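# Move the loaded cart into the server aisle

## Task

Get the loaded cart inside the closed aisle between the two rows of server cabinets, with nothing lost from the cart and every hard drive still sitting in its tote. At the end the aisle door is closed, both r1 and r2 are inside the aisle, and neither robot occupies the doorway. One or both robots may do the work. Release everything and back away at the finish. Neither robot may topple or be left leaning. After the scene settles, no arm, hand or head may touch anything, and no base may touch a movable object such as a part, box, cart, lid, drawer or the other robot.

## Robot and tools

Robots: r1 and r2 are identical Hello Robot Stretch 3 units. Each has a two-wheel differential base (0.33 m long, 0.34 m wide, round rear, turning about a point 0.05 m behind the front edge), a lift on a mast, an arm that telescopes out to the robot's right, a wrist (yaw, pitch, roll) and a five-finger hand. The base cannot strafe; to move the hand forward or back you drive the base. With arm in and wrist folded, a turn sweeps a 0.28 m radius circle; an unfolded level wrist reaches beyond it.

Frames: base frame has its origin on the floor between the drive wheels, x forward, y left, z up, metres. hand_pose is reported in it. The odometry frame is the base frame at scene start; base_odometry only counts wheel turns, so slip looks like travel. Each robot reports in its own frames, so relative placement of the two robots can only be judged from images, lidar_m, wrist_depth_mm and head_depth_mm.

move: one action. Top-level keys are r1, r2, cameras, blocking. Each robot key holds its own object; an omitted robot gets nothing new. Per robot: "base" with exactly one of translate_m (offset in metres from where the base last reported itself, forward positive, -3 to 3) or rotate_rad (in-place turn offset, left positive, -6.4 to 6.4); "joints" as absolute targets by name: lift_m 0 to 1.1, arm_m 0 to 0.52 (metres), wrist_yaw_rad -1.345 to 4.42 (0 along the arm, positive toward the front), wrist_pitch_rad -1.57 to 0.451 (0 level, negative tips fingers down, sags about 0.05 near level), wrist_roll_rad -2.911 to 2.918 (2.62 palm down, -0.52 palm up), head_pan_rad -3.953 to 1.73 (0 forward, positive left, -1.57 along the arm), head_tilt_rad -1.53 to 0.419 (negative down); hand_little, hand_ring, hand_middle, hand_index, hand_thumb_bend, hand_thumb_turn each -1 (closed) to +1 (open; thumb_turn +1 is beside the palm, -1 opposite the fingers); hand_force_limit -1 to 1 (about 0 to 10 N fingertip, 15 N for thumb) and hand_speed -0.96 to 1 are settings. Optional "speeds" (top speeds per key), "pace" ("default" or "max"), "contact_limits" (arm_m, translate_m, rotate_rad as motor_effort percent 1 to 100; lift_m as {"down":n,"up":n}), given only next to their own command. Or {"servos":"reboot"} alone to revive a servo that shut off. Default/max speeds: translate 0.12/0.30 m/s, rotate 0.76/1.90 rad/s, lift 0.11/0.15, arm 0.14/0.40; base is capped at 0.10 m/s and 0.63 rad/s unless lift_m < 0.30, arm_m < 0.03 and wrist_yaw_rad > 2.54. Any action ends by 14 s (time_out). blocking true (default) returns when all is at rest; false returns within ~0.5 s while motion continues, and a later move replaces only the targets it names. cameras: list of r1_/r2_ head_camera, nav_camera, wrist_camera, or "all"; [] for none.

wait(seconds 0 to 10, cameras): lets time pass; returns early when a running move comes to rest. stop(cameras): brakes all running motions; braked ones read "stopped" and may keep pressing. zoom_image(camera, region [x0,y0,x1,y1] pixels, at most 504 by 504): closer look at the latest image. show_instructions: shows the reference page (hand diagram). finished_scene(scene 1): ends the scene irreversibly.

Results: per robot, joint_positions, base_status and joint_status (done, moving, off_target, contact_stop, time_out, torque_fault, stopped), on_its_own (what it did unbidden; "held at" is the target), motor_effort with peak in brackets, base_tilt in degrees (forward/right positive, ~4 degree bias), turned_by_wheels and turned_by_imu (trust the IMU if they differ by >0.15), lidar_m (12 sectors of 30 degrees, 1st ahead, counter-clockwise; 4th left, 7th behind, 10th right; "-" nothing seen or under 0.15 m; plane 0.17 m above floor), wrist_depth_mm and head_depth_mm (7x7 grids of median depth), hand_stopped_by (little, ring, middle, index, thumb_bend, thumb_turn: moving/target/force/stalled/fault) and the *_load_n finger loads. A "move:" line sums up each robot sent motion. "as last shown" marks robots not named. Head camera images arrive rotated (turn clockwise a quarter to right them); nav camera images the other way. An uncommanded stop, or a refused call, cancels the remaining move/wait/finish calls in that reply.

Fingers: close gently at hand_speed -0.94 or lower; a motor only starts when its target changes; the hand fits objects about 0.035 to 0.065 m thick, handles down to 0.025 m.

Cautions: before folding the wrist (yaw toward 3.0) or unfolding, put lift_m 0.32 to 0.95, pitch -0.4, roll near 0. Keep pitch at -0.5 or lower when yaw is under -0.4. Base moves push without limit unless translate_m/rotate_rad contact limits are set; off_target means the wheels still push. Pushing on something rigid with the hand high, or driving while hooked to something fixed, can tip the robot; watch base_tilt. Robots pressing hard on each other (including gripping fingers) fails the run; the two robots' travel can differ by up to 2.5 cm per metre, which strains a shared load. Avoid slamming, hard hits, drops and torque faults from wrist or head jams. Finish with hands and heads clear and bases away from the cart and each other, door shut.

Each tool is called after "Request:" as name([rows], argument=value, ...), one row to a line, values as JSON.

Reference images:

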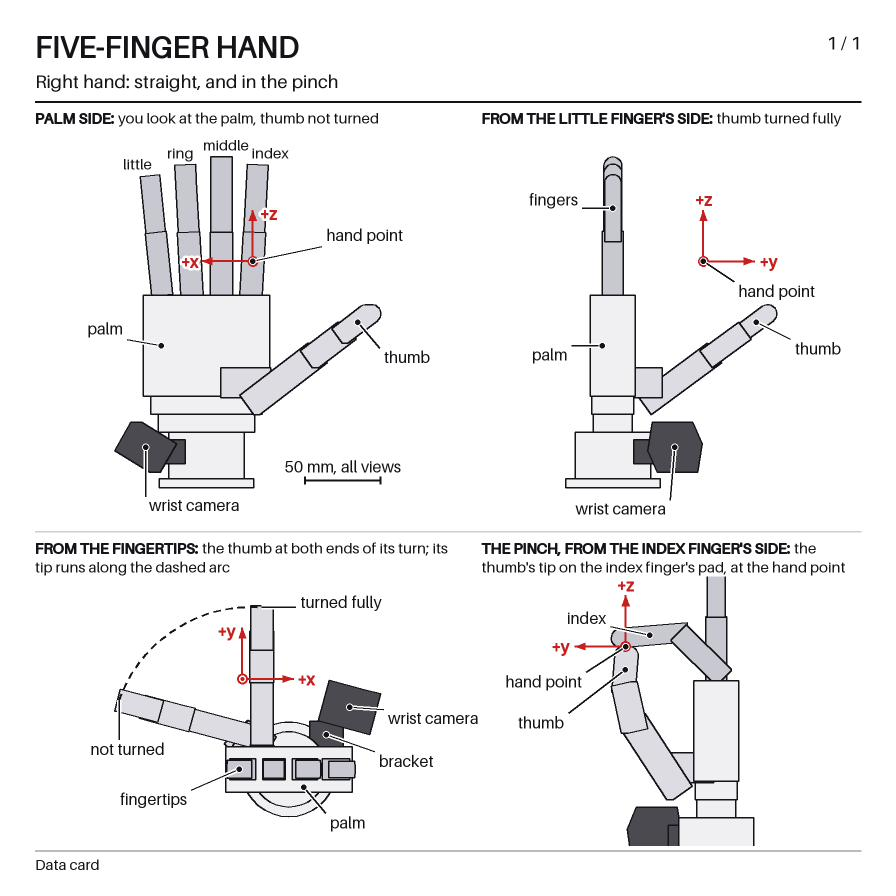

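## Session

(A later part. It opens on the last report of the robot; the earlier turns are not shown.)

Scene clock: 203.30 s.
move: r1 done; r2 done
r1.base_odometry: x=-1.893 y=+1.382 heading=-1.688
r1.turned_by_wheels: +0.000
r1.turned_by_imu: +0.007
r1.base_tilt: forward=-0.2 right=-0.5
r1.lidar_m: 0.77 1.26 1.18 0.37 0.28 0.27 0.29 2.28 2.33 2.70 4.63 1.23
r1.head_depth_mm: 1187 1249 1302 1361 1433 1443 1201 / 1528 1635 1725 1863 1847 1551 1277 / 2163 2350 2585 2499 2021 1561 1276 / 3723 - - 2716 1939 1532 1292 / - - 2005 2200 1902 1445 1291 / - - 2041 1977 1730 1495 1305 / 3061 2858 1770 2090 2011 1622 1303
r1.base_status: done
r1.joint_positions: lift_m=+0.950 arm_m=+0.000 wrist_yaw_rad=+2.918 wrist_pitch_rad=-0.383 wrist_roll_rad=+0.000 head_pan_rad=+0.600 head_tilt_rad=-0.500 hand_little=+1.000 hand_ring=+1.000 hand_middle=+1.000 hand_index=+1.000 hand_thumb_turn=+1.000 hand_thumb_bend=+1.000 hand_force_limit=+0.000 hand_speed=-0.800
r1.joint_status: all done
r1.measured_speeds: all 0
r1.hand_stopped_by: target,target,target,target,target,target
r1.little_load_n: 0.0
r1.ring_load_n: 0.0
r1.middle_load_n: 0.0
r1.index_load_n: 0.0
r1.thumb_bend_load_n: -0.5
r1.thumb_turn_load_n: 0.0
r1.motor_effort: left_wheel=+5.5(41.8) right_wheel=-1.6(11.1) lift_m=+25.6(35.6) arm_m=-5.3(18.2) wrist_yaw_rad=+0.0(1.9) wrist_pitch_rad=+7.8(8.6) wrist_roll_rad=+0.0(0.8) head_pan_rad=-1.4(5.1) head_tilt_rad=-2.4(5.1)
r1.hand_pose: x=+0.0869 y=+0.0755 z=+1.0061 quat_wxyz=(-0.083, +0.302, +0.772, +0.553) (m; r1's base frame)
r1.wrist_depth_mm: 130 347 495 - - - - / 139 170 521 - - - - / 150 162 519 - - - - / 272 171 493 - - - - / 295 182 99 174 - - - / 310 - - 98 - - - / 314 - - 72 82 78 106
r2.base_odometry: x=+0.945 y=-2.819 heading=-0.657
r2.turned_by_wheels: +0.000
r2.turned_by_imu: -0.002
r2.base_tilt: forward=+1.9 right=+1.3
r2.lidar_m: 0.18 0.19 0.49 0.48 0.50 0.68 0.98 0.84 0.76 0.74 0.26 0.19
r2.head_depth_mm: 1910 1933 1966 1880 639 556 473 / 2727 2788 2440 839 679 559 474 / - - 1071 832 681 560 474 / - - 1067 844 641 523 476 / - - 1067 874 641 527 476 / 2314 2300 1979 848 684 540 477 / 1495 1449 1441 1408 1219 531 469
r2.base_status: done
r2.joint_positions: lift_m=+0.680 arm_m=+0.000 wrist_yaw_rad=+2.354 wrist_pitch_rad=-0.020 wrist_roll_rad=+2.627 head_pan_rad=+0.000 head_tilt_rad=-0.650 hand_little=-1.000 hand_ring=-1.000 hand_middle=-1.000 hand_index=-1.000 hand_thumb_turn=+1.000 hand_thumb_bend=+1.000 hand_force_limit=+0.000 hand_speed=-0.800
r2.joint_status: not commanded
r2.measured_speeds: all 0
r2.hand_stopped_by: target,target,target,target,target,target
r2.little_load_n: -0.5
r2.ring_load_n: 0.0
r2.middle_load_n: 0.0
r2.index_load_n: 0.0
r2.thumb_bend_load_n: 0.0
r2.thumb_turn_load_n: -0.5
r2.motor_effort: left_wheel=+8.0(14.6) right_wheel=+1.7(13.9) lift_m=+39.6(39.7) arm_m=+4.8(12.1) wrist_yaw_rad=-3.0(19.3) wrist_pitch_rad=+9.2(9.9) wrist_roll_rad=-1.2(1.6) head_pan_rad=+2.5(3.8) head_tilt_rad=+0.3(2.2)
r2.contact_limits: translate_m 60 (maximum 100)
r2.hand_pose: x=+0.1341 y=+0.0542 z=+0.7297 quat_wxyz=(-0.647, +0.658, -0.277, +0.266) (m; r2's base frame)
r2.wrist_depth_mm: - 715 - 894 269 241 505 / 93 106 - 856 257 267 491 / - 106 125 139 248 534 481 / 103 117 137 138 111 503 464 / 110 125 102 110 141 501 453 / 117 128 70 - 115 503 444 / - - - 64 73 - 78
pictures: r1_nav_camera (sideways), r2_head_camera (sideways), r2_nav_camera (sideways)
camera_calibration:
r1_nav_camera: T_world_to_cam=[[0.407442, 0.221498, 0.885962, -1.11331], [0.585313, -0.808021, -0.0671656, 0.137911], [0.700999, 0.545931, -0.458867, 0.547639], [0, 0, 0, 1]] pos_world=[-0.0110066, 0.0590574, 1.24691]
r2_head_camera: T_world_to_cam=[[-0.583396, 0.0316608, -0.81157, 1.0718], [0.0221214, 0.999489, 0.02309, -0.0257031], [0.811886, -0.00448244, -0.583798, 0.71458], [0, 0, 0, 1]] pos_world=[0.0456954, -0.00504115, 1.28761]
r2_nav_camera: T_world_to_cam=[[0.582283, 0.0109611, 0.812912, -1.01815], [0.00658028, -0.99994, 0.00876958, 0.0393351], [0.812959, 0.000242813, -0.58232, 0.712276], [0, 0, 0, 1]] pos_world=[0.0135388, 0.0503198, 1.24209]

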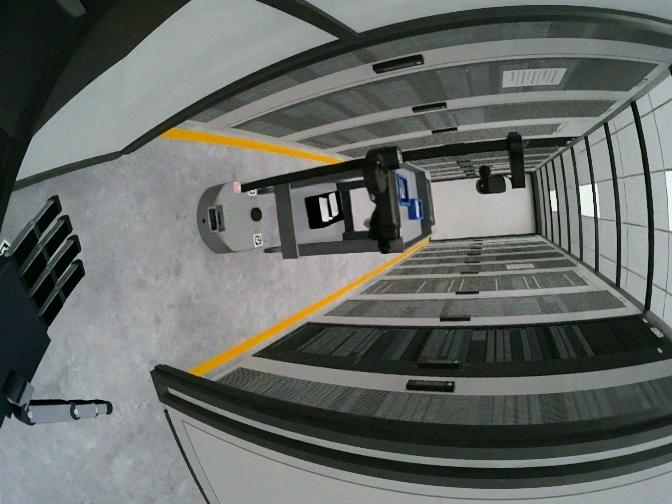

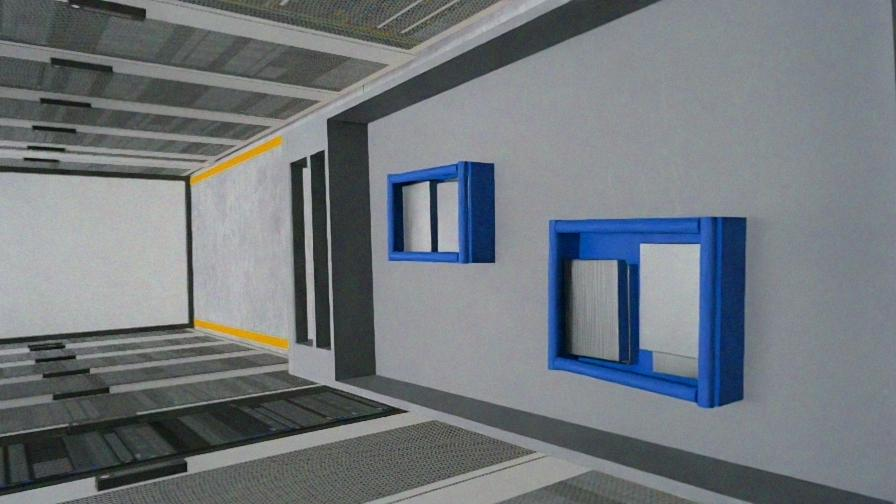

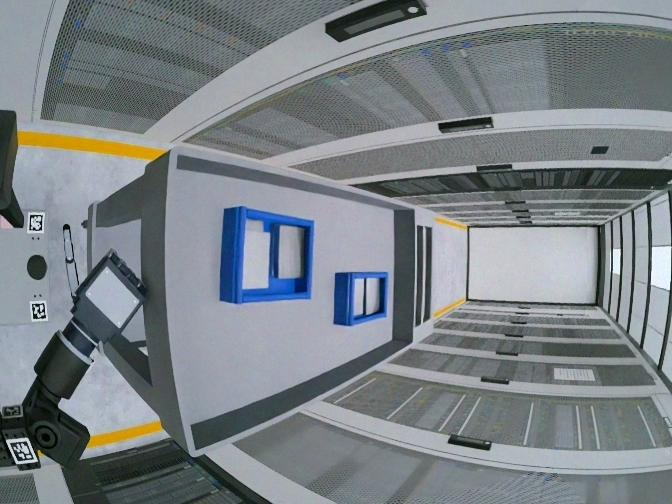

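Request:
move(r1={"base":{"rotate_rad":0.8},"joints":{"head_pan_rad":0.0,"head_tilt_rad":-0.5}}, r2={"base":{"translate_m":0.6},"speeds":{"translate_m":0.1},"contact_limits":{"translate_m":60}}, cameras=["r2_head_camera","r1_head_camera","r1_nav_camera"])

Scene clock: 210.83 s.
move: r1 done; r2 done
r1.base_odometry: x=-1.893 y=+1.382 heading=-0.888
r1.turned_by_wheels: +0.800
r1.turned_by_imu: +0.798
r1.base_tilt: forward=-0.1 right=-0.4
r1.lidar_m: 1.82 0.45 0.25 0.22 0.22 0.25 2.27 2.42 3.35 2.91 0.85 0.78
r1.head_depth_mm: 2232 2226 2255 2282 1993 1540 1271 / 3710 3805 3931 2795 2009 1567 1271 / - - 3035 2561 2003 1576 1279 / - - 2449 2356 1978 1585 1283 / 2914 2849 2811 2776 2050 1585 1290 / 2000 1965 1947 1922 1893 1584 1302 / 1447 1417 1405 1393 1375 1356 924
r1.base_status: done
r1.joint_positions: lift_m=+0.950 arm_m=+0.000 wrist_yaw_rad=+2.918 wrist_pitch_rad=-0.383 wrist_roll_rad=+0.000 head_pan_rad=+0.000 head_tilt_rad=-0.500 hand_little=+1.000 hand_ring=+1.000 hand_middle=+1.000 hand_index=+1.000 hand_thumb_turn=+1.000 hand_thumb_bend=+1.000 hand_force_limit=+0.000 hand_speed=-0.800
r1.joint_status: all done
r1.measured_speeds: all 0
r1.hand_stopped_by: target,target,target,target,target,target
r1.little_load_n: 0.0
r1.ring_load_n: 0.0
r1.middle_load_n: 0.0
r1.index_load_n: 0.0
r1.thumb_bend_load_n: 0.0
r1.thumb_turn_load_n: 0.0
r1.motor_effort: left_wheel=-7.3(15.1) right_wheel=+6.2(11.1) lift_m=+29.5(29.5) arm_m=+11.9(12.1) wrist_yaw_rad=-1.5(1.8) wrist_pitch_rad=+7.8(8.7) wrist_roll_rad=+0.3(0.8) head_pan_rad=+2.1(6.4) head_tilt_rad=-1.5(3.5)
r1.hand_pose: x=+0.0869 y=+0.0755 z=+1.0060 quat_wxyz=(-0.083, +0.302, +0.772, +0.553) (m; r1's base frame)
r1.wrist_depth_mm: 130 204 230 268 317 383 470 / 139 171 258 298 358 438 543 / 148 162 280 324 393 495 685 / 169 172 292 362 450 575 - / 248 183 99 174 521 763 - / 267 - - 98 136 892 - / 282 - - 72 82 78 106
r2.base_odometry: x=+1.420 y=-3.185 heading=-0.657
r2.turned_by_wheels: +0.000
r2.turned_by_imu: -0.001
r2.base_tilt: forward=+1.8 right=+1.3
r2.lidar_m: 0.18 0.19 0.49 0.47 0.49 0.67 1.25 1.05 0.77 0.74 0.26 0.19
r2.head_depth_mm: 1912 1933 1985 1791 639 556 474 / 2694 2800 2417 836 678 558 474 / 3790 - 1071 833 681 559 475 / 3781 - 1071 839 640 524 475 / 3759 - 1061 875 642 527 476 / 2338 2253 1963 843 683 537 477 / 1484 1450 1419 1404 1207 529 469
r2.base_status: done
r2.joint_positions: lift_m=+0.680 arm_m=+0.000 wrist_yaw_rad=+2.354 wrist_pitch_rad=-0.019 wrist_roll_rad=+2.627 head_pan_rad=+0.000 head_tilt_rad=-0.650 hand_little=-1.000 hand_ring=-1.000 hand_middle=-1.000 hand_index=-1.000 hand_thumb_turn=+1.000 hand_thumb_bend=+1.000 hand_force_limit=+0.000 hand_speed=-0.800
r2.joint_status: not commanded
r2.measured_speeds: all 0
r2.hand_stopped_by: target,target,target,target,target,target
r2.little_load_n: -0.5
r2.ring_load_n: 0.0
r2.middle_load_n: 0.0
r2.index_load_n: 0.0
r2.thumb_bend_load_n: 0.0
r2.thumb_turn_load_n: -0.5
r2.motor_effort: left_wheel=+8.3(14.5) right_wheel=+0.9(14.0) lift_m=+26.4(39.6) arm_m=-2.7(4.3) wrist_yaw_rad=-3.3(19.2) wrist_pitch_rad=+9.2(10.2) wrist_roll_rad=-1.3(1.7) head_pan_rad=+2.6(3.5) head_tilt_rad=-1.4(2.4)
r2.contact_limits: translate_m 60 (maximum 100)
r2.hand_pose: x=+0.1341 y=+0.0543 z=+0.7297 quat_wxyz=(-0.647, +0.658, -0.277, +0.266) (m; r2's base frame)
r2.wrist_depth_mm: - 726 - 891 270 242 498 / 93 106 994 853 258 269 486 / - 106 125 139 246 527 471 / 103 117 137 138 111 498 464 / 110 125 102 110 140 494 450 / 116 128 70 - 116 498 438 / - - - 64 73 - 78
pictures: r1_head_camera (sideways), r1_nav_camera (sideways), r2_head_camera (sideways)
camera_calibration:
r1_head_camera: T_world_to_cam=[[-0.468429, 0.0363069, -0.882755, 1.1698], [-0.00873542, 0.998916, 0.0457199, -0.0610176], [0.883458, 0.0291277, -0.467604, 0.556827], [0, 0, 0, 1]] pos_world=[0.0555037, 0.00226046, 1.29581]
r1_nav_camera: T_world_to_cam=[[0.461443, -0.0472128, 0.885913, -1.11359], [0.0268098, -0.997385, -0.0671178, 0.141265], [0.886764, 0.0547222, -0.458971, 0.546623], [0, 0, 0, 1]] pos_world=[0.0253433, 0.0584081, 1.2469]
r2_head_camera: T_world_to_cam=[[-0.583396, 0.0316608, -0.81157, 1.0718], [0.0221214, 0.999489, 0.02309, -0.0257031], [0.811886, -0.00448244, -0.583798, 0.71458], [0, 0, 0, 1]] pos_world=[0.0456954, -0.00504115, 1.28761]

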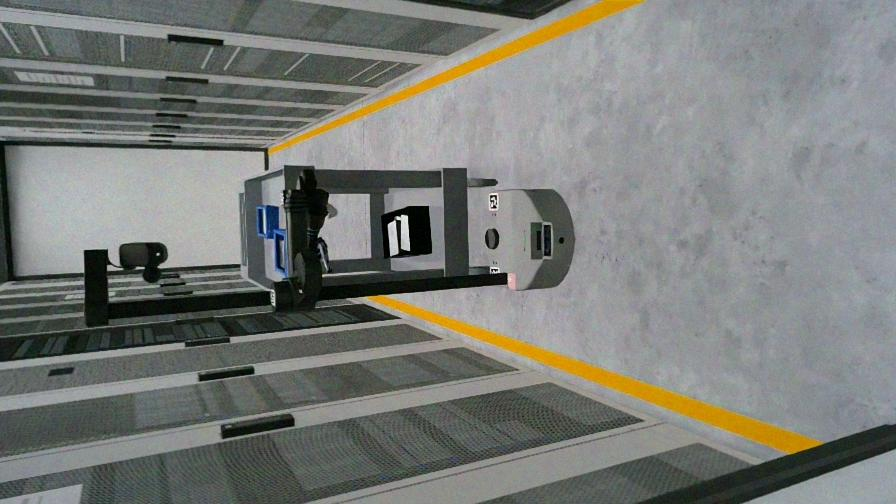

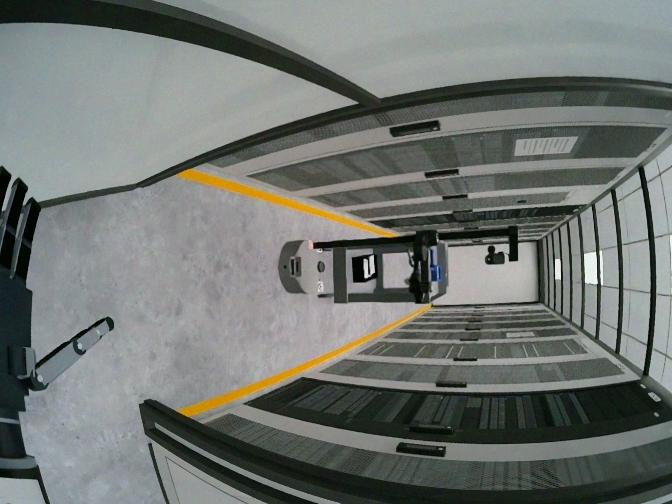

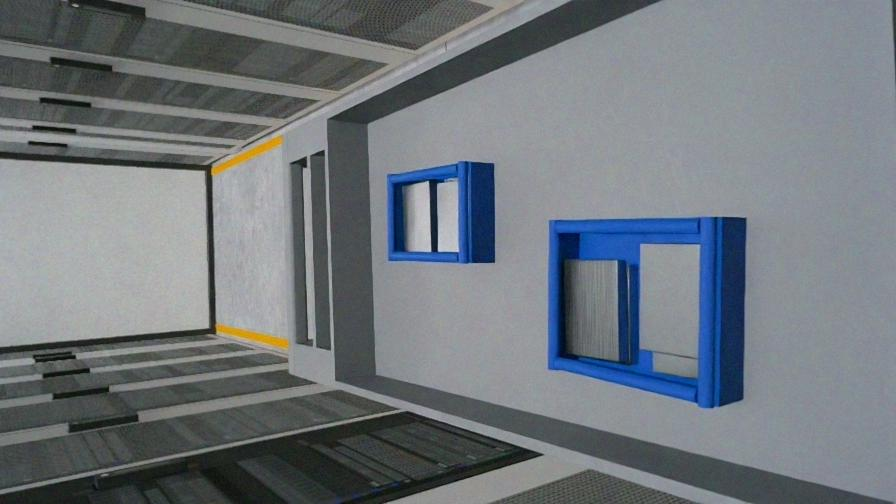

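Request:
move(r1={"base":{"rotate_rad":-0.045}}, r2={"base":{"translate_m":-0.12},"joints":{"wrist_yaw_rad":1.57,"head_pan_rad":-2.9,"head_tilt_rad":-0.4}}, cameras=[])

Request:
move(r1={"base":{"translate_m":0.6},"contact_limits":{"translate_m":75}}, r2={"joints":{"lift_m":0.9}}, cameras=["r1_nav_camera","r2_nav_camera"])

Scene clock: 216.30 s.
move: r1 done; r2 done
r1.base_odometry: x=-1.893 y=+1.382 heading=-0.933
r1.turned_by_wheels: -0.044
r1.turned_by_imu: -0.044
r1.base_tilt: forward=-0.2 right=-0.4
r1.lidar_m: 1.70 0.50 0.26 0.22 0.22 0.25 2.27 2.39 3.18 2.92 0.89 0.78
r1.head_depth_mm: 1846 1883 1947 1979 1895 1541 1276 / 2828 2955 3034 2644 1978 1558 1275 / - - - 2623 2017 1576 1273 / - - 2520 2608 1877 1575 1293 / 3996 - 2454 2445 1962 1603 1292 / 2445 2366 2287 2234 2005 1598 1293 / 1667 1607 1566 1539 1517 1485 1117
r1.base_status: done
r1.joint_positions: lift_m=+0.950 arm_m=+0.000 wrist_yaw_rad=+2.918 wrist_pitch_rad=-0.383 wrist_roll_rad=+0.000 head_pan_rad=+0.000 head_tilt_rad=-0.500 hand_little=+1.000 hand_ring=+1.000 hand_middle=+1.000 hand_index=+1.000 hand_thumb_turn=+1.000 hand_thumb_bend=+1.000 hand_force_limit=+0.000 hand_speed=-0.800
r1.joint_status: not commanded
r1.measured_speeds: all 0
r1.hand_stopped_by: target,target,target,target,target,target
r1.little_load_n: 0.0
r1.ring_load_n: 0.0
r1.middle_load_n: 0.0
r1.index_load_n: 0.0
r1.thumb_bend_load_n: 0.0
r1.thumb_turn_load_n: 0.0
r1.motor_effort: left_wheel=+12.2(16.9) right_wheel=-10.2(13.9) lift_m=+35.5(35.7) arm_m=+9.4(17.7) wrist_yaw_rad=+0.7(2.4) wrist_pitch_rad=+7.6(8.7) wrist_roll_rad=+0.0(0.6) head_pan_rad=+1.1(3.2) head_tilt_rad=-0.8(1.6)
r1.hand_pose: x=+0.0869 y=+0.0754 z=+1.0060 quat_wxyz=(-0.083, +0.302, +0.772, +0.553) (m; r1's base frame)
r1.wrist_depth_mm: 130 208 238 285 340 415 527 / 139 170 269 311 376 473 656 / 148 162 287 337 429 558 995 / 169 172 299 378 472 657 - / 250 181 99 174 537 853 - / 269 - - 98 127 - - / 282 - - 72 82 78 106
r2.base_odometry: x=+1.325 y=-3.112 heading=-0.657
r2.turned_by_wheels: +0.000
r2.turned_by_imu: +0.000
r2.base_tilt: forward=+2.0 right=+1.2
r2.lidar_m: 0.36 0.37 0.49 0.47 0.49 0.68 1.19 1.04 0.77 0.74 0.77 0.37
r2.head_depth_mm: 1275 1308 1347 1388 1431 1478 1332 / 1676 1619 1689 1857 1945 1688 1349 / 3368 3507 3888 3344 2039 1674 1340 / 3467 3735 - 3368 2239 1677 1342 / 3536 3719 - 3402 2249 1686 1353 / 3614 3816 - 3391 2034 1526 1358 / 3609 1068 1154 1243 1348 1447 1361
r2.base_status: done
r2.joint_positions: lift_m=+0.680 arm_m=+0.000 wrist_yaw_rad=+1.571 wrist_pitch_rad=-0.018 wrist_roll_rad=+2.627 head_pan_rad=-2.931 head_tilt_rad=-0.403 hand_little=-1.000 hand_ring=-1.000 hand_middle=-1.000 hand_index=-1.000 hand_thumb_turn=+1.000 hand_thumb_bend=+1.000 hand_force_limit=+0.000 hand_speed=-0.800
r2.joint_status: all done
r2.measured_speeds: translate_m=+0.000 rotate_rad=+0.000 lift_m=+0.000 arm_m=+0.000 wrist_yaw_rad=+0.000 wrist_pitch_rad=+0.000 wrist_roll_rad=+0.000 head_pan_rad=+0.024 head_tilt_rad=+0.000
r2.hand_stopped_by: target,target,target,target,target,target
r2.little_load_n: 0.0
r2.ring_load_n: 0.0
r2.middle_load_n: 0.0
r2.index_load_n: 0.0
r2.thumb_bend_load_n: 0.0
r2.thumb_turn_load_n: -0.5
r2.motor_effort: left_wheel=-7.4(10.2) right_wheel=+0.0(8.2) lift_m=+39.5(39.8) arm_m=-8.3(8.5) wrist_yaw_rad=-0.4(57.5) wrist_pitch_rad=+9.0(12.0) wrist_roll_rad=-1.3(3.7) head_pan_rad=+3.7(5.9) head_tilt_rad=+6.1(6.7)
r2.hand_pose: x=+0.2295 y=-0.1135 z=+0.7300 quat_wxyz=(-0.497, +0.503, -0.507, +0.493) (m; r2's base frame)
r2.wrist_depth_mm: 687 918 - - - - - / 747 - - - - - - / 815 - 282 126 - - 941 / 907 - 288 137 111 - 874 / - - 93 110 140 289 359 / - - 70 - 116 295 294 / - - - 64 73 - 79
pictures: none
No camera images: "cameras" was empty.

Scene clock: 223.43 s.
move: r1 done; r2 done
r1.base_odometry: x=-1.535 y=+0.901 heading=-0.932
r1.turned_by_wheels: +0.001
r1.turned_by_imu: +0.004
r1.base_tilt: forward=-0.2 right=-0.4
r1.lidar_m: 1.11 0.88 0.63 0.33 0.27 0.27 0.29 0.46 4.05 0.45 0.62 0.84
r1.head_depth_mm: 1848 1890 1922 1970 1845 1558 1268 / 2832 2926 3051 2649 1981 1537 1276 / - - - 2507 1927 1522 1282 / - - 1560 2338 1927 1379 1286 / - 3308 1571 2211 1879 1433 1285 / 2257 985 1084 2045 1971 1589 1302 / 1658 1636 1600 1565 1551 1515 1321
r1.base_status: done
r1.joint_positions: lift_m=+0.950 arm_m=+0.000 wrist_yaw_rad=+2.918 wrist_pitch_rad=-0.383 wrist_roll_rad=+0.000 head_pan_rad=+0.000 head_tilt_rad=-0.500 hand_little=+1.000 hand_ring=+1.000 hand_middle=+1.000 hand_index=+1.000 hand_thumb_turn=+1.000 hand_thumb_bend=+1.000 hand_force_limit=+0.000 hand_speed=-0.800
r1.joint_status: not commanded
r1.measured_speeds: all 0
r1.hand_stopped_by: target,target,target,target,target,target
r1.little_load_n: 0.0
r1.ring_load_n: 0.0
r1.middle_load_n: 0.0
r1.index_load_n: 0.0
r1.thumb_bend_load_n: 0.0
r1.thumb_turn_load_n: 0.0
r1.motor_effort: left_wheel=+11.1(16.1) right_wheel=-17.5(17.5) lift_m=+30.0(35.6) arm_m=-16.8(16.8) wrist_yaw_rad=-0.4(2.1) wrist_pitch_rad=+8.1(8.6) wrist_roll_rad=+0.3(0.7) head_pan_rad=+2.1(3.7) head_tilt_rad=+0.7(1.3)
r1.contact_limits: translate_m 75 (maximum 100)
r1.hand_pose: x=+0.0869 y=+0.0754 z=+1.0061 quat_wxyz=(-0.083, +0.302, +0.772, +0.553) (m; r1's base frame)
r1.wrist_depth_mm: 130 303 387 633 680 716 778 / 139 171 412 672 729 808 867 / 149 162 466 739 785 884 967 / 164 171 446 805 883 974 - / 287 183 99 175 995 - - / 295 - - 98 - - - / 300 - - 72 82 78 106
r2.base_odometry: x=+1.325 y=-3.112 heading=-0.657
r2.turned_by_wheels: +0.000
r2.turned_by_imu: -0.001
r2.base_tilt: forward=+1.9 right=+1.3
r2.lidar_m: 0.36 0.37 0.49 0.47 0.49 0.67 1.14 1.05 0.77 0.74 0.77 0.37
r2.head_depth_mm: 1062 1115 1183 1256 1336 1401 - / 1179 1087 1248 1340 1468 1496 - / 1315 1044 1271 1621 1755 1476 1345 / 1488 1594 1607 2947 2069 1565 1359 / 3576 3911 - 3404 2282 1701 1355 / 3670 - - 2995 1400 1511 1355 / 1008 1074 1151 1254 1339 1398 1315
r2.base_status: not commanded
r2.joint_positions: lift_m=+0.900 arm_m=+0.000 wrist_yaw_rad=+1.571 wrist_pitch_rad=-0.017 wrist_roll_rad=+2.627 head_pan_rad=-2.900 head_tilt_rad=-0.400 hand_little=-1.000 hand_ring=-1.000 hand_middle=-1.000 hand_index=-1.000 hand_thumb_turn=+1.000 hand_thumb_bend=+1.000 hand_force_limit=+0.000 hand_speed=-0.800
r2.joint_status: all done
r2.measured_speeds: all 0
r2.hand_stopped_by: target,target,target,target,target,target
r2.little_load_n: 0.0
r2.ring_load_n: 0.0
r2.middle_load_n: 0.0
r2.index_load_n: 0.0
r2.thumb_bend_load_n: 0.0
r2.thumb_turn_load_n: 0.0
r2.motor_effort: left_wheel=-6.6(8.2) right_wheel=+0.2(0.7) lift_m=+39.7(41.1) arm_m=-14.8(15.2) wrist_yaw_rad=-0.8(1.5) wrist_pitch_rad=+8.7(9.1) wrist_roll_rad=-1.3(1.6) head_pan_rad=+3.1(4.8) head_tilt_rad=+5.1(6.7)
r2.hand_pose: x=+0.2296 y=-0.1135 z=+0.9504 quat_wxyz=(-0.498, +0.502, -0.506, +0.494) (m; r2's base frame)
r2.wrist_depth_mm: 712 926 - 683 540 264 264 / 749 - - - 713 440 269 / 812 - - 139 - 583 461 / 927 - - 138 111 - 778 / - - 94 110 140 972 792 / - - 70 - 116 982 744 / - - - 64 73 - 78
pictures: r1_nav_camera (sideways), r2_nav_camera (sideways)
camera_calibration:
r1_nav_camera: T_world_to_cam=[[0.461447, -0.0471667, 0.885913, -1.11359], [0.02692, -0.997381, -0.0671232, 0.141269], [0.886759, 0.0548226, -0.458969, 0.546615], [0, 0, 0, 1]] pos_world=[0.0253428, 0.0584082, 1.2469]
r2_nav_camera: T_world_to_cam=[[-0.350336, -0.0974462, 0.931541, -1.16713], [-0.242868, 0.970006, 0.0101316, 0.0390786], [-0.904588, -0.222692, -0.363495, 0.43803], [0, 0, 0, 1]] pos_world=[-0.00316092, -0.0540933, 1.24606]

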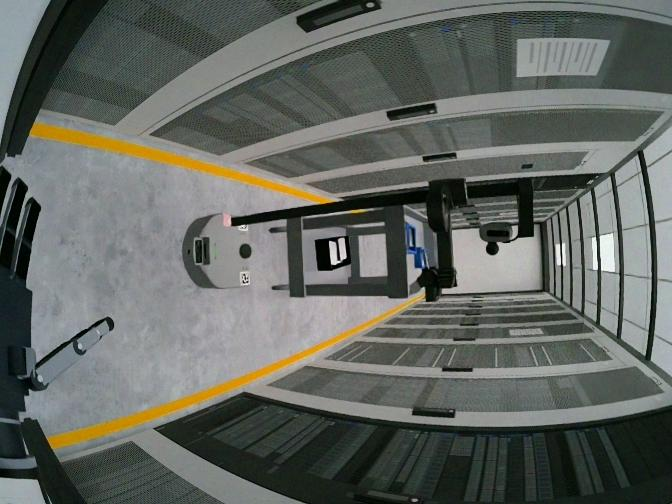

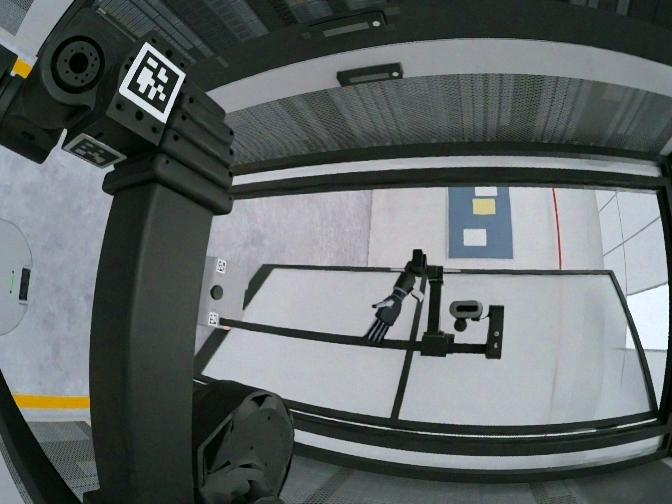

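Request:
move(r1={"base":{"translate_m":0.62},"contact_limits":{"translate_m":75},"joints":{"head_pan_rad":-3.1,"head_tilt_rad":-0.4}}, cameras=["r1_nav_camera","r1_head_camera","r2_nav_camera"])

Scene clock: 230.97 s.
move: r1 done
r1.base_odometry: x=-1.165 y=+0.403 heading=-0.932
r1.turned_by_wheels: +0.000
r1.turned_by_imu: +0.003
r1.base_tilt: forward=-0.2 right=-0.4
r1.lidar_m: 0.55 0.54 0.65 0.62 0.64 0.61 0.58 0.60 0.62 0.59 0.61 0.82
r1.head_depth_mm: 461 492 530 571 608 - - / 463 496 532 578 615 - - / 467 500 538 583 632 701 787 / 469 504 540 587 641 706 784 / 474 506 545 590 648 713 795 / 476 511 551 597 655 721 799 / 481 514 555 604 659 729 808
r1.base_status: done
r1.joint_positions: lift_m=+0.950 arm_m=+0.000 wrist_yaw_rad=+2.918 wrist_pitch_rad=-0.383 wrist_roll_rad=+0.000 head_pan_rad=-3.100 head_tilt_rad=-0.400 hand_little=+1.000 hand_ring=+1.000 hand_middle=+1.000 hand_index=+1.000 hand_thumb_turn=+1.000 hand_thumb_bend=+1.000 hand_force_limit=+0.000 hand_speed=-0.800
r1.joint_status: all done
r1.measured_speeds: all 0
r1.hand_stopped_by: target,target,target,target,target,target
r1.little_load_n: 0.0
r1.ring_load_n: 0.5
r1.middle_load_n: 0.0
r1.index_load_n: 0.0
r1.thumb_bend_load_n: -0.5
r1.thumb_turn_load_n: 0.5
r1.motor_effort: left_wheel=+2.7(15.0) right_wheel=+7.3(14.1) lift_m=+24.7(30.1) arm_m=-13.5(18.3) wrist_yaw_rad=+0.5(2.1) wrist_pitch_rad=+8.3(8.5) wrist_roll_rad=+0.3(0.6) head_pan_rad=+1.8(5.5) head_tilt_rad=+4.3(7.0)
r1.contact_limits: translate_m 75 (maximum 100)
r1.hand_pose: x=+0.0869 y=+0.0755 z=+1.0061 quat_wxyz=(-0.083, +0.302, +0.772, +0.553) (m; r1's base frame)
r1.wrist_depth_mm: 129 542 601 638 681 736 792 / 139 169 645 700 744 821 867 / 148 163 692 749 818 891 - / 619 171 737 834 908 973 - / 698 181 99 174 - - - / 785 - - 98 - - - / 807 - - 72 82 78 100
r2: as last shown
r2.base_tilt: forward=+1.9 right=+1.4
r2.lidar_m: 0.36 0.37 0.49 0.47 0.49 0.67 0.54 0.54 0.77 0.74 0.77 0.37
r2.head_depth_mm: 899 972 1043 1130 1221 1283 - / 418 525 543 612 1213 1319 - / 428 1014 619 1187 597 1419 1314 / 442 1001 629 1201 587 1460 1339 / 974 507 646 619 1355 1514 1353 / 1011 1087 1140 612 1378 1513 1359 / 1001 1078 1157 1212 1339 1400 1324
r2.motor_effort: left_wheel=-6.9(7.9) right_wheel=-0.3(0.7) lift_m=+39.7(40.1) arm_m=-14.8(15.3) wrist_yaw_rad=-0.5(1.9) wrist_pitch_rad=+8.7(9.0) wrist_roll_rad=-1.2(1.6) head_pan_rad=+3.4(4.7) head_tilt_rad=+4.8(7.0)
r2.wrist_depth_mm: 715 930 - 683 538 266 263 / 753 - - - 716 438 269 / 813 - - 139 - 584 461 / 906 - - 138 111 - 777 / - - 94 110 140 981 784 / - - 70 - 116 984 745 / - - - 64 73 - 78
pictures: r1_head_camera (sideways), r1_nav_camera (sideways), r2_nav_camera (sideways)
camera_calibration:
r1_head_camera: T_world_to_cam=[[0.378945, -0.0205899, -0.92519, 1.21994], [0.0548536, -0.997495, 0.0446664, -0.060053], [-0.923792, -0.0676761, -0.376867, 0.449681], [0, 0, 0, 1]] pos_world=[-0.0435846, -0.00435135, 1.30083]
r1_nav_camera: T_world_to_cam=[[-0.372167, 0.0317909, 0.927621, -1.1629], [-0.0748491, 0.99513, -0.0641345, 0.137974], [-0.925143, -0.0933004, -0.367976, 0.439282], [0, 0, 0, 1]] pos_world=[-0.0160664, -0.0593478, 1.24922]
r2_nav_camera: T_world_to_cam=[[-0.350255, -0.097617, 0.931554, -1.16725], [-0.243285, 0.969902, 0.0101629, 0.0390319], [-0.904508, -0.223073, -0.363462, 0.438004], [0, 0, 0, 1]] pos_world=[-0.00316208, -0.0540939, 1.24616]

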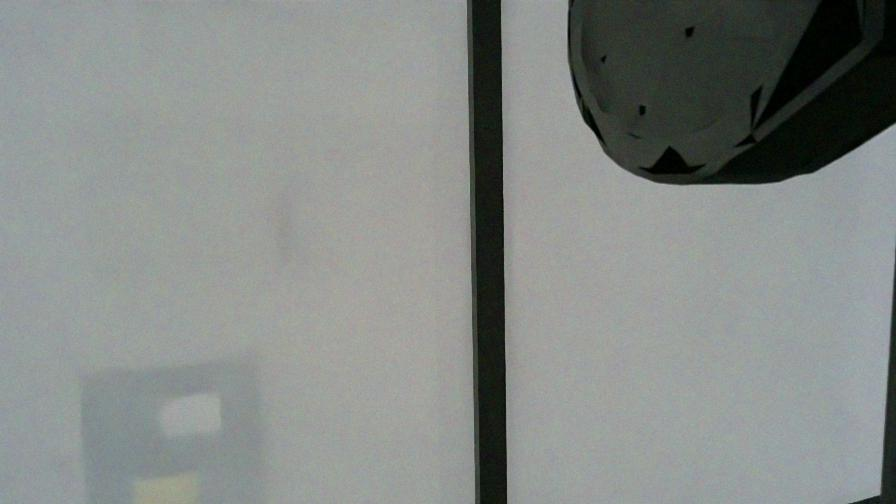

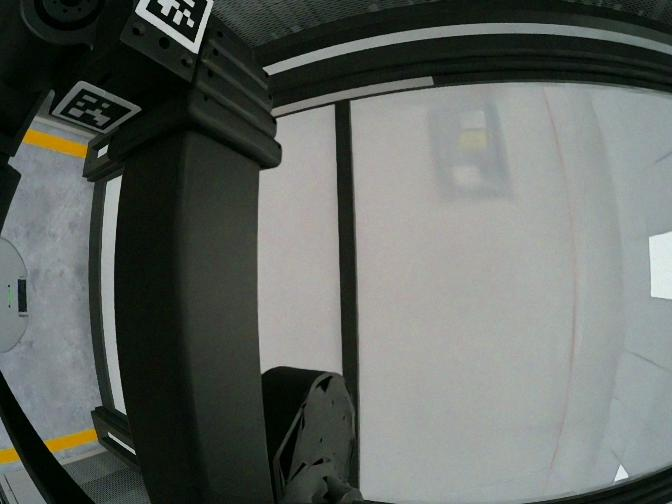

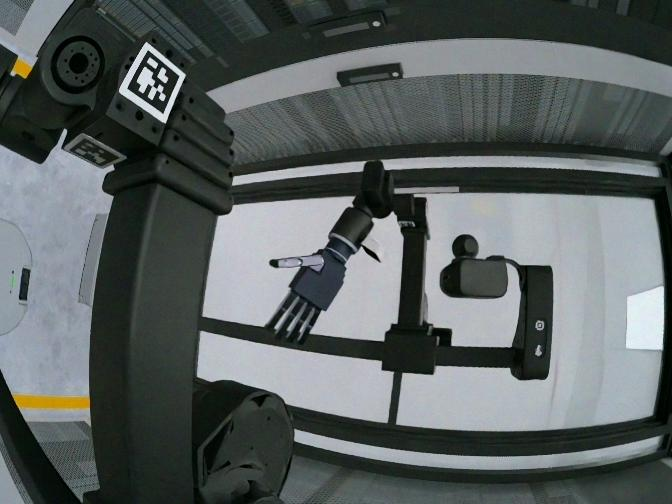

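Request:
move(r1={"joints":{"lift_m":0.5,"head_pan_rad":-3.1,"head_tilt_rad":-0.1}}, r2={"joints":{"head_pan_rad":0.0,"head_tilt_rad":-0.6}}, cameras=["r1_head_camera","r1_nav_camera","r2_head_camera","r2_nav_camera"])

Scene clock: 236.03 s.
move: r1 done; r2 done
r1.base_odometry: x=-1.165 y=+0.403 heading=-0.932
r1.turned_by_wheels: +0.000
r1.turned_by_imu: +0.000
r1.base_tilt: forward=-0.2 right=-0.4
r1.lidar_m: 0.55 0.54 0.65 0.62 0.64 0.61 0.58 0.60 0.62 0.59 0.61 0.82
r1.head_depth_mm: 510 520 529 535 545 553 562 / 515 524 531 541 550 557 568 / 520 529 537 547 556 564 576 / 525 534 542 551 561 569 580 / 530 540 548 558 566 573 586 / 533 542 554 561 569 580 591 / 542 548 557 568 578 584 597
r1.base_status: not commanded
r1.joint_positions: lift_m=+0.500 arm_m=+0.000 wrist_yaw_rad=+2.918 wrist_pitch_rad=-0.383 wrist_roll_rad=+0.000 head_pan_rad=-3.100 head_tilt_rad=-0.100 hand_little=+1.000 hand_ring=+1.000 hand_middle=+1.000 hand_index=+1.000 hand_thumb_turn=+1.000 hand_thumb_bend=+1.000 hand_force_limit=+0.000 hand_speed=-0.800
r1.joint_status: all done
r1.measured_speeds: all 0
r1.hand_stopped_by: target,target,target,target,target,target
r1.little_load_n: 0.0
r1.ring_load_n: 0.0
r1.middle_load_n: 0.0
r1.index_load_n: 0.0
r1.thumb_bend_load_n: 0.0
r1.thumb_turn_load_n: 0.0
r1.motor_effort: left_wheel=+2.6(3.3) right_wheel=+7.2(7.7) lift_m=+22.4(29.1) arm_m=-10.1(13.5) wrist_yaw_rad=-0.9(1.9) wrist_pitch_rad=+8.2(8.5) wrist_roll_rad=-0.1(0.8) head_pan_rad=+1.3(4.5) head_tilt_rad=-1.3(7.8)
r1.contact_limits: translate_m 75 (maximum 100)
r1.hand_pose: x=+0.0869 y=+0.0755 z=+0.5560 quat_wxyz=(-0.083, +0.302, +0.772, +0.553) (m; r1's base frame)
r1.wrist_depth_mm: 130 558 593 625 677 741 773 / 139 171 638 686 738 800 834 / 149 163 705 741 802 891 - / 619 171 739 840 899 992 - / 701 182 99 173 984 - - / 750 - - 98 124 603 611 / - - - 72 82 78 106
r2.base_odometry: x=+1.325 y=-3.112 heading=-0.657
r2.turned_by_wheels: +0.000
r2.turned_by_imu: +0.000
r2.base_tilt: forward=+1.9 right=+1.3
r2.lidar_m: 0.36 0.37 0.49 0.47 0.49 0.67 0.54 0.54 0.77 0.74 0.78 0.37
r2.head_depth_mm: 1966 2000 2005 1915 680 538 670 / 2817 2880 2683 900 715 551 960 / 3902 - 1201 912 716 547 1002 / - - 1224 909 674 544 1025 / 3855 - 1217 946 675 539 1026 / 2246 2165 1963 939 696 538 650 / 1440 1422 1404 1372 1264 565 1172
r2.base_status: not commanded
r2.joint_positions: lift_m=+0.900 arm_m=+0.000 wrist_yaw_rad=+1.571 wrist_pitch_rad=-0.017 wrist_roll_rad=+2.627 head_pan_rad=+0.007 head_tilt_rad=-0.599 hand_little=-1.000 hand_ring=-1.000 hand_middle=-1.000 hand_index=-1.000 hand_thumb_turn=+1.000 hand_thumb_bend=+1.000 hand_force_limit=+0.000 hand_speed=-0.800
r2.joint_status: all done
r2.measured_speeds: all 0
r2.hand_stopped_by: target,target,target,target,target,target
r2.little_load_n: 0.0
r2.ring_load_n: 0.0
r2.middle_load_n: 0.0
r2.index_load_n: 0.0
r2.thumb_bend_load_n: 0.0
r2.thumb_turn_load_n: 0.0
r2.motor_effort: left_wheel=-7.4(7.9) right_wheel=-0.1(0.9) lift_m=+39.5(40.0) arm_m=-14.8(15.2) wrist_yaw_rad=-1.1(1.6) wrist_pitch_rad=+8.8(8.9) wrist_roll_rad=-1.3(1.5) head_pan_rad=-3.3(6.5) head_tilt_rad=-3.4(6.0)
r2.hand_pose: x=+0.2296 y=-0.1135 z=+0.9504 quat_wxyz=(-0.498, +0.502, -0.506, +0.494) (m; r2's base frame)
r2.wrist_depth_mm: 715 925 - 686 535 265 265 / 767 - - - 711 437 268 / 812 - - 139 - 582 460 / 906 - - 138 111 - 785 / - - 94 110 140 980 788 / - - 70 - 115 971 739 / - - - 64 73 - 78
pictures: r1_head_camera (sideways), r1_nav_camera (sideways), r2_head_camera (sideways), r2_nav_camera (sideways)
camera_calibration:
r1_head_camera: T_world_to_cam=[[0.0888653, -0.0326419, -0.995509, 1.31366], [0.0675572, -0.996964, 0.0387202, -0.052416], [-0.99375, -0.0706946, -0.0863903, 0.0721063], [0, 0, 0, 1]] pos_world=[-0.0415419, -0.004279, 1.31602]
r1_nav_camera: T_world_to_cam=[[-0.0816233, 0.0438873, 0.995697, -1.25367], [-0.0924405, 0.99439, -0.0514076, 0.121507], [-0.992367, -0.0962388, -0.0771084, 0.0611409], [0, 0, 0, 1]] pos_world=[-0.0304225, -0.059921, 1.25924]
r2_head_camera: T_world_to_cam=[[-0.541856, 0.0277942, -0.840011, 1.10862], [0.0137813, 0.999612, 0.0241853, -0.0270758], [0.840358, 0.00152857, -0.54203, 0.660074], [0, 0, 0, 1]] pos_world=[0.0463884, -0.00475694, 1.28969]
r2_nav_camera: T_world_to_cam=[[0.540272, 0.0148327, 0.84136, -1.05494], [0.01328, -0.99987, 0.00909952, 0.0387964], [0.841386, 0.006257, -0.540399, 0.657636], [0, 0, 0, 1]] pos_world=[0.0161149, 0.0503242, 1.24262]

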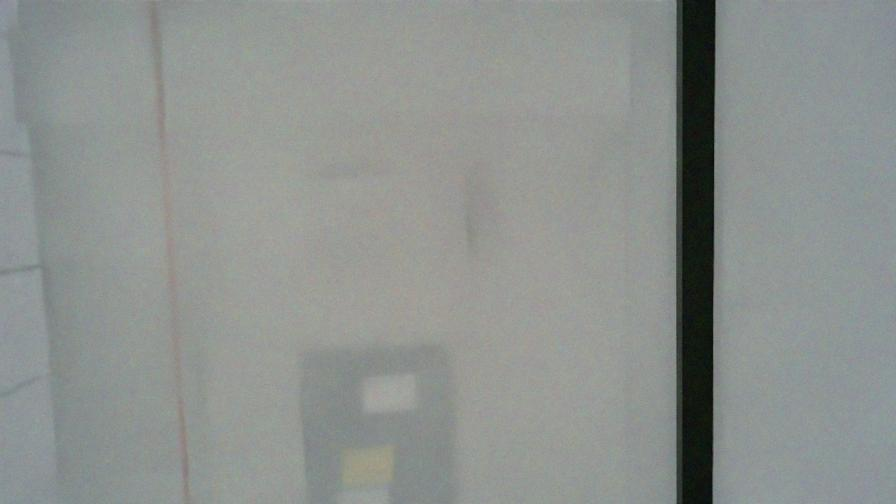

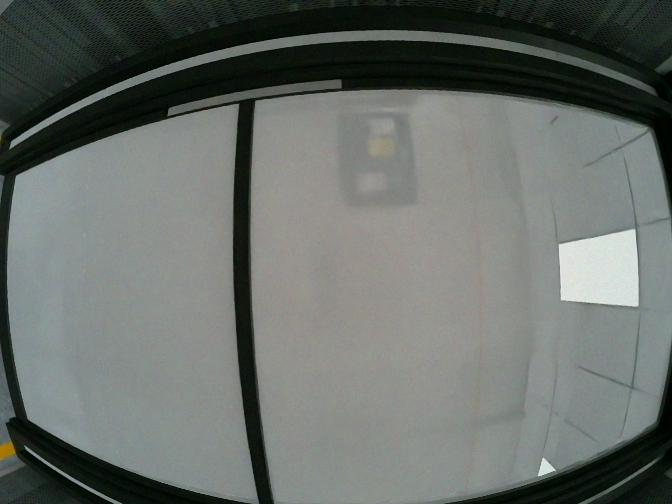

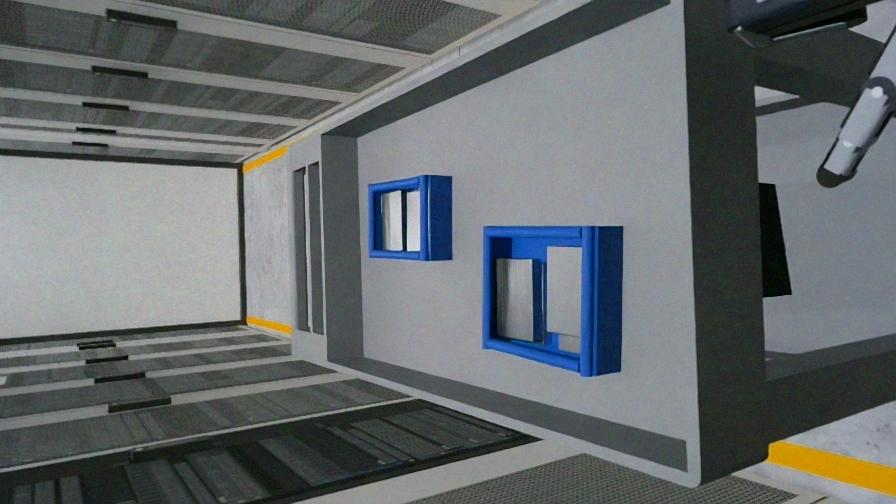

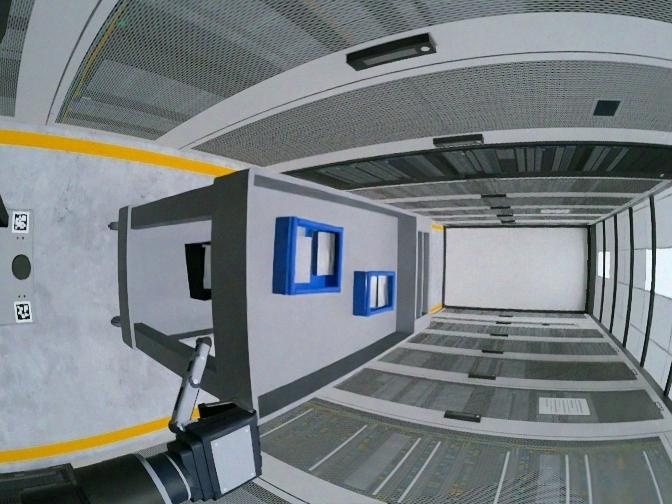

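Request:
wait(seconds=3, cameras=["r1_nav_camera"])

Request:
zoom_image(camera="r1_nav_camera", region=[0, 0, 400, 200])

Request:
zoom_image(camera="r1_nav_camera", region=[400, 0, 672, 200])

Scene clock: 239.27 s.
r1.base_odometry: x=-1.165 y=+0.403 heading=-0.932
r1.turned_by_wheels: +0.000
r1.turned_by_imu: +0.000
r1.base_tilt: forward=-0.2 right=-0.4
r1.lidar_m: 0.55 0.54 0.64 0.62 0.64 0.61 0.58 0.60 0.62 0.59 0.61 0.82
r1.head_depth_mm: 510 519 527 537 544 553 563 / 515 525 533 538 548 557 566 / 521 529 539 547 555 562 574 / 526 533 542 552 559 569 580 / 529 537 548 556 565 572 585 / 534 543 552 563 572 579 592 / 539 550 559 568 576 585 597
r1.base_status: not commanded
r1.joint_positions: lift_m=+0.500 arm_m=+0.000 wrist_yaw_rad=+2.918 wrist_pitch_rad=-0.383 wrist_roll_rad=+0.000 head_pan_rad=-3.100 head_tilt_rad=-0.100 hand_little=+1.000 hand_ring=+1.000 hand_middle=+1.000 hand_index=+1.000 hand_thumb_turn=+1.000 hand_thumb_bend=+1.000 hand_force_limit=+0.000 hand_speed=-0.800
r1.joint_status: all done
r1.measured_speeds: all 0
r1.hand_stopped_by: target,target,target,target,target,target
r1.little_load_n: 0.0
r1.ring_load_n: -0.5
r1.middle_load_n: 0.0
r1.index_load_n: 0.0
r1.thumb_bend_load_n: 0.0
r1.thumb_turn_load_n: 0.0
r1.motor_effort: left_wheel=+2.2(3.3) right_wheel=+7.1(7.7) lift_m=+22.5(29.1) arm_m=-7.8(13.5) wrist_yaw_rad=+1.2(1.9) wrist_pitch_rad=+7.4(8.5) wrist_roll_rad=+0.2(0.8) head_pan_rad=+1.4(4.5) head_tilt_rad=-0.2(7.8)
r1.contact_limits: translate_m 75 (maximum 100)
r1.hand_pose: x=+0.0869 y=+0.0755 z=+0.5560 quat_wxyz=(-0.083, +0.302, +0.772, +0.553) (m; r1's base frame)
r1.wrist_depth_mm: 130 556 595 631 677 735 808 / 140 170 646 697 747 833 863 / 149 163 707 760 817 891 - / 621 171 742 791 915 - - / 698 181 99 173 988 - - / 734 - - 98 124 611 609 / - - - 72 82 78 106
r2.base_odometry: x=+1.325 y=-3.112 heading=-0.657
r2.turned_by_wheels: +0.000
r2.turned_by_imu: +0.000
r2.base_tilt: forward=+2.0 right=+1.4
r2.lidar_m: 0.36 0.37 0.49 0.47 0.49 0.67 0.54 0.54 0.77 0.74 0.77 0.37
r2.head_depth_mm: 1932 1952 1969 1896 675 540 674 / 2709 2803 2641 894 712 553 732 / 3904 - 1200 910 716 549 1002 / - - 1229 916 675 544 1021 / 3855 - 1222 943 677 542 1028 / 2323 2268 1988 946 690 539 656 / 1482 1454 1428 1398 1280 570 1182
r2.base_status: not commanded
r2.joint_positions: lift_m=+0.900 arm_m=+0.000 wrist_yaw_rad=+1.571 wrist_pitch_rad=-0.017 wrist_roll_rad=+2.627 head_pan_rad=+0.001 head_tilt_rad=-0.600 hand_little=-1.000 hand_ring=-1.000 hand_middle=-1.000 hand_index=-1.000 hand_thumb_turn=+1.000 hand_thumb_bend=+1.000 hand_force_limit=+0.000 hand_speed=-0.800
r2.joint_status: all done
r2.measured_speeds: all 0
r2.hand_stopped_by: target,target,target,target,target,target
r2.little_load_n: 0.0
r2.ring_load_n: 0.0
r2.middle_load_n: 0.0
r2.index_load_n: 0.0
r2.thumb_bend_load_n: 0.0
r2.thumb_turn_load_n: 0.0
r2.motor_effort: left_wheel=-6.8(7.9) right_wheel=-0.3(0.9) lift_m=+39.5(40.0) arm_m=-14.4(15.2) wrist_yaw_rad=-1.2(1.6) wrist_pitch_rad=+8.7(8.9) wrist_roll_rad=-1.2(1.5) head_pan_rad=-2.7(6.5) head_tilt_rad=-4.4(6.0)
r2.hand_pose: x=+0.2296 y=-0.1135 z=+0.9504 quat_wxyz=(-0.498, +0.502, -0.506, +0.494) (m; r2's base frame)
r2.wrist_depth_mm: 718 918 - 693 530 264 264 / 750 - - - 719 435 268 / 822 - - 139 - 578 463 / 892 - - 138 111 - 775 / - - 93 110 140 964 782 / - - 70 - 116 970 748 / - - - 64 73 - 79
wait: 3.00 s; at rest by 0.03 s
pictures: r1_nav_camera (sideways)
camera_calibration:
r1_nav_camera: T_world_to_cam=[[-0.081722, 0.0438787, 0.995689, -1.25367], [-0.0924354, 0.994391, -0.0514082, 0.121508], [-0.992359, -0.0962381, -0.0772077, 0.061266], [0, 0, 0, 1]] pos_world=[-0.0304227, -0.059921, 1.25924]

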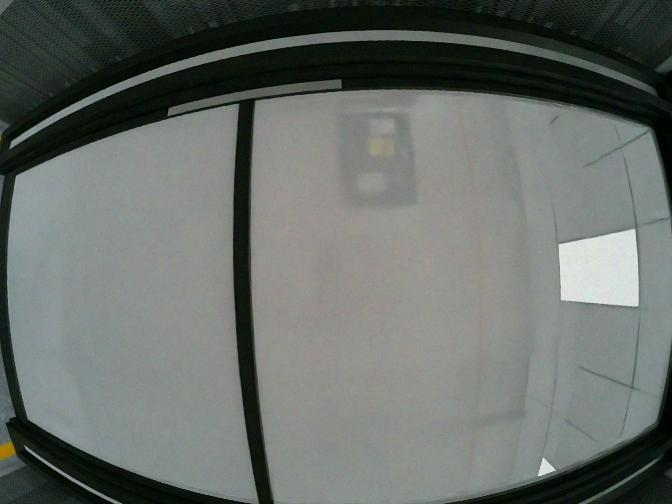

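Scaled by 1.260 from the camera's 672x504 image, which has a finer 792x594 frame.

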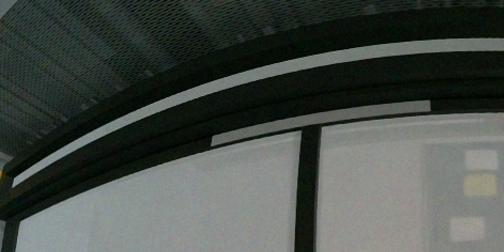

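Scaled by 1.853 from the camera's 672x504 image, which has a finer 792x594 frame.

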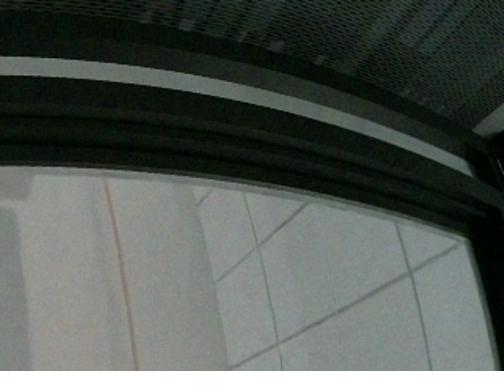

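Request:
finished_scene(scene=1)

The scene is finished: the task was done.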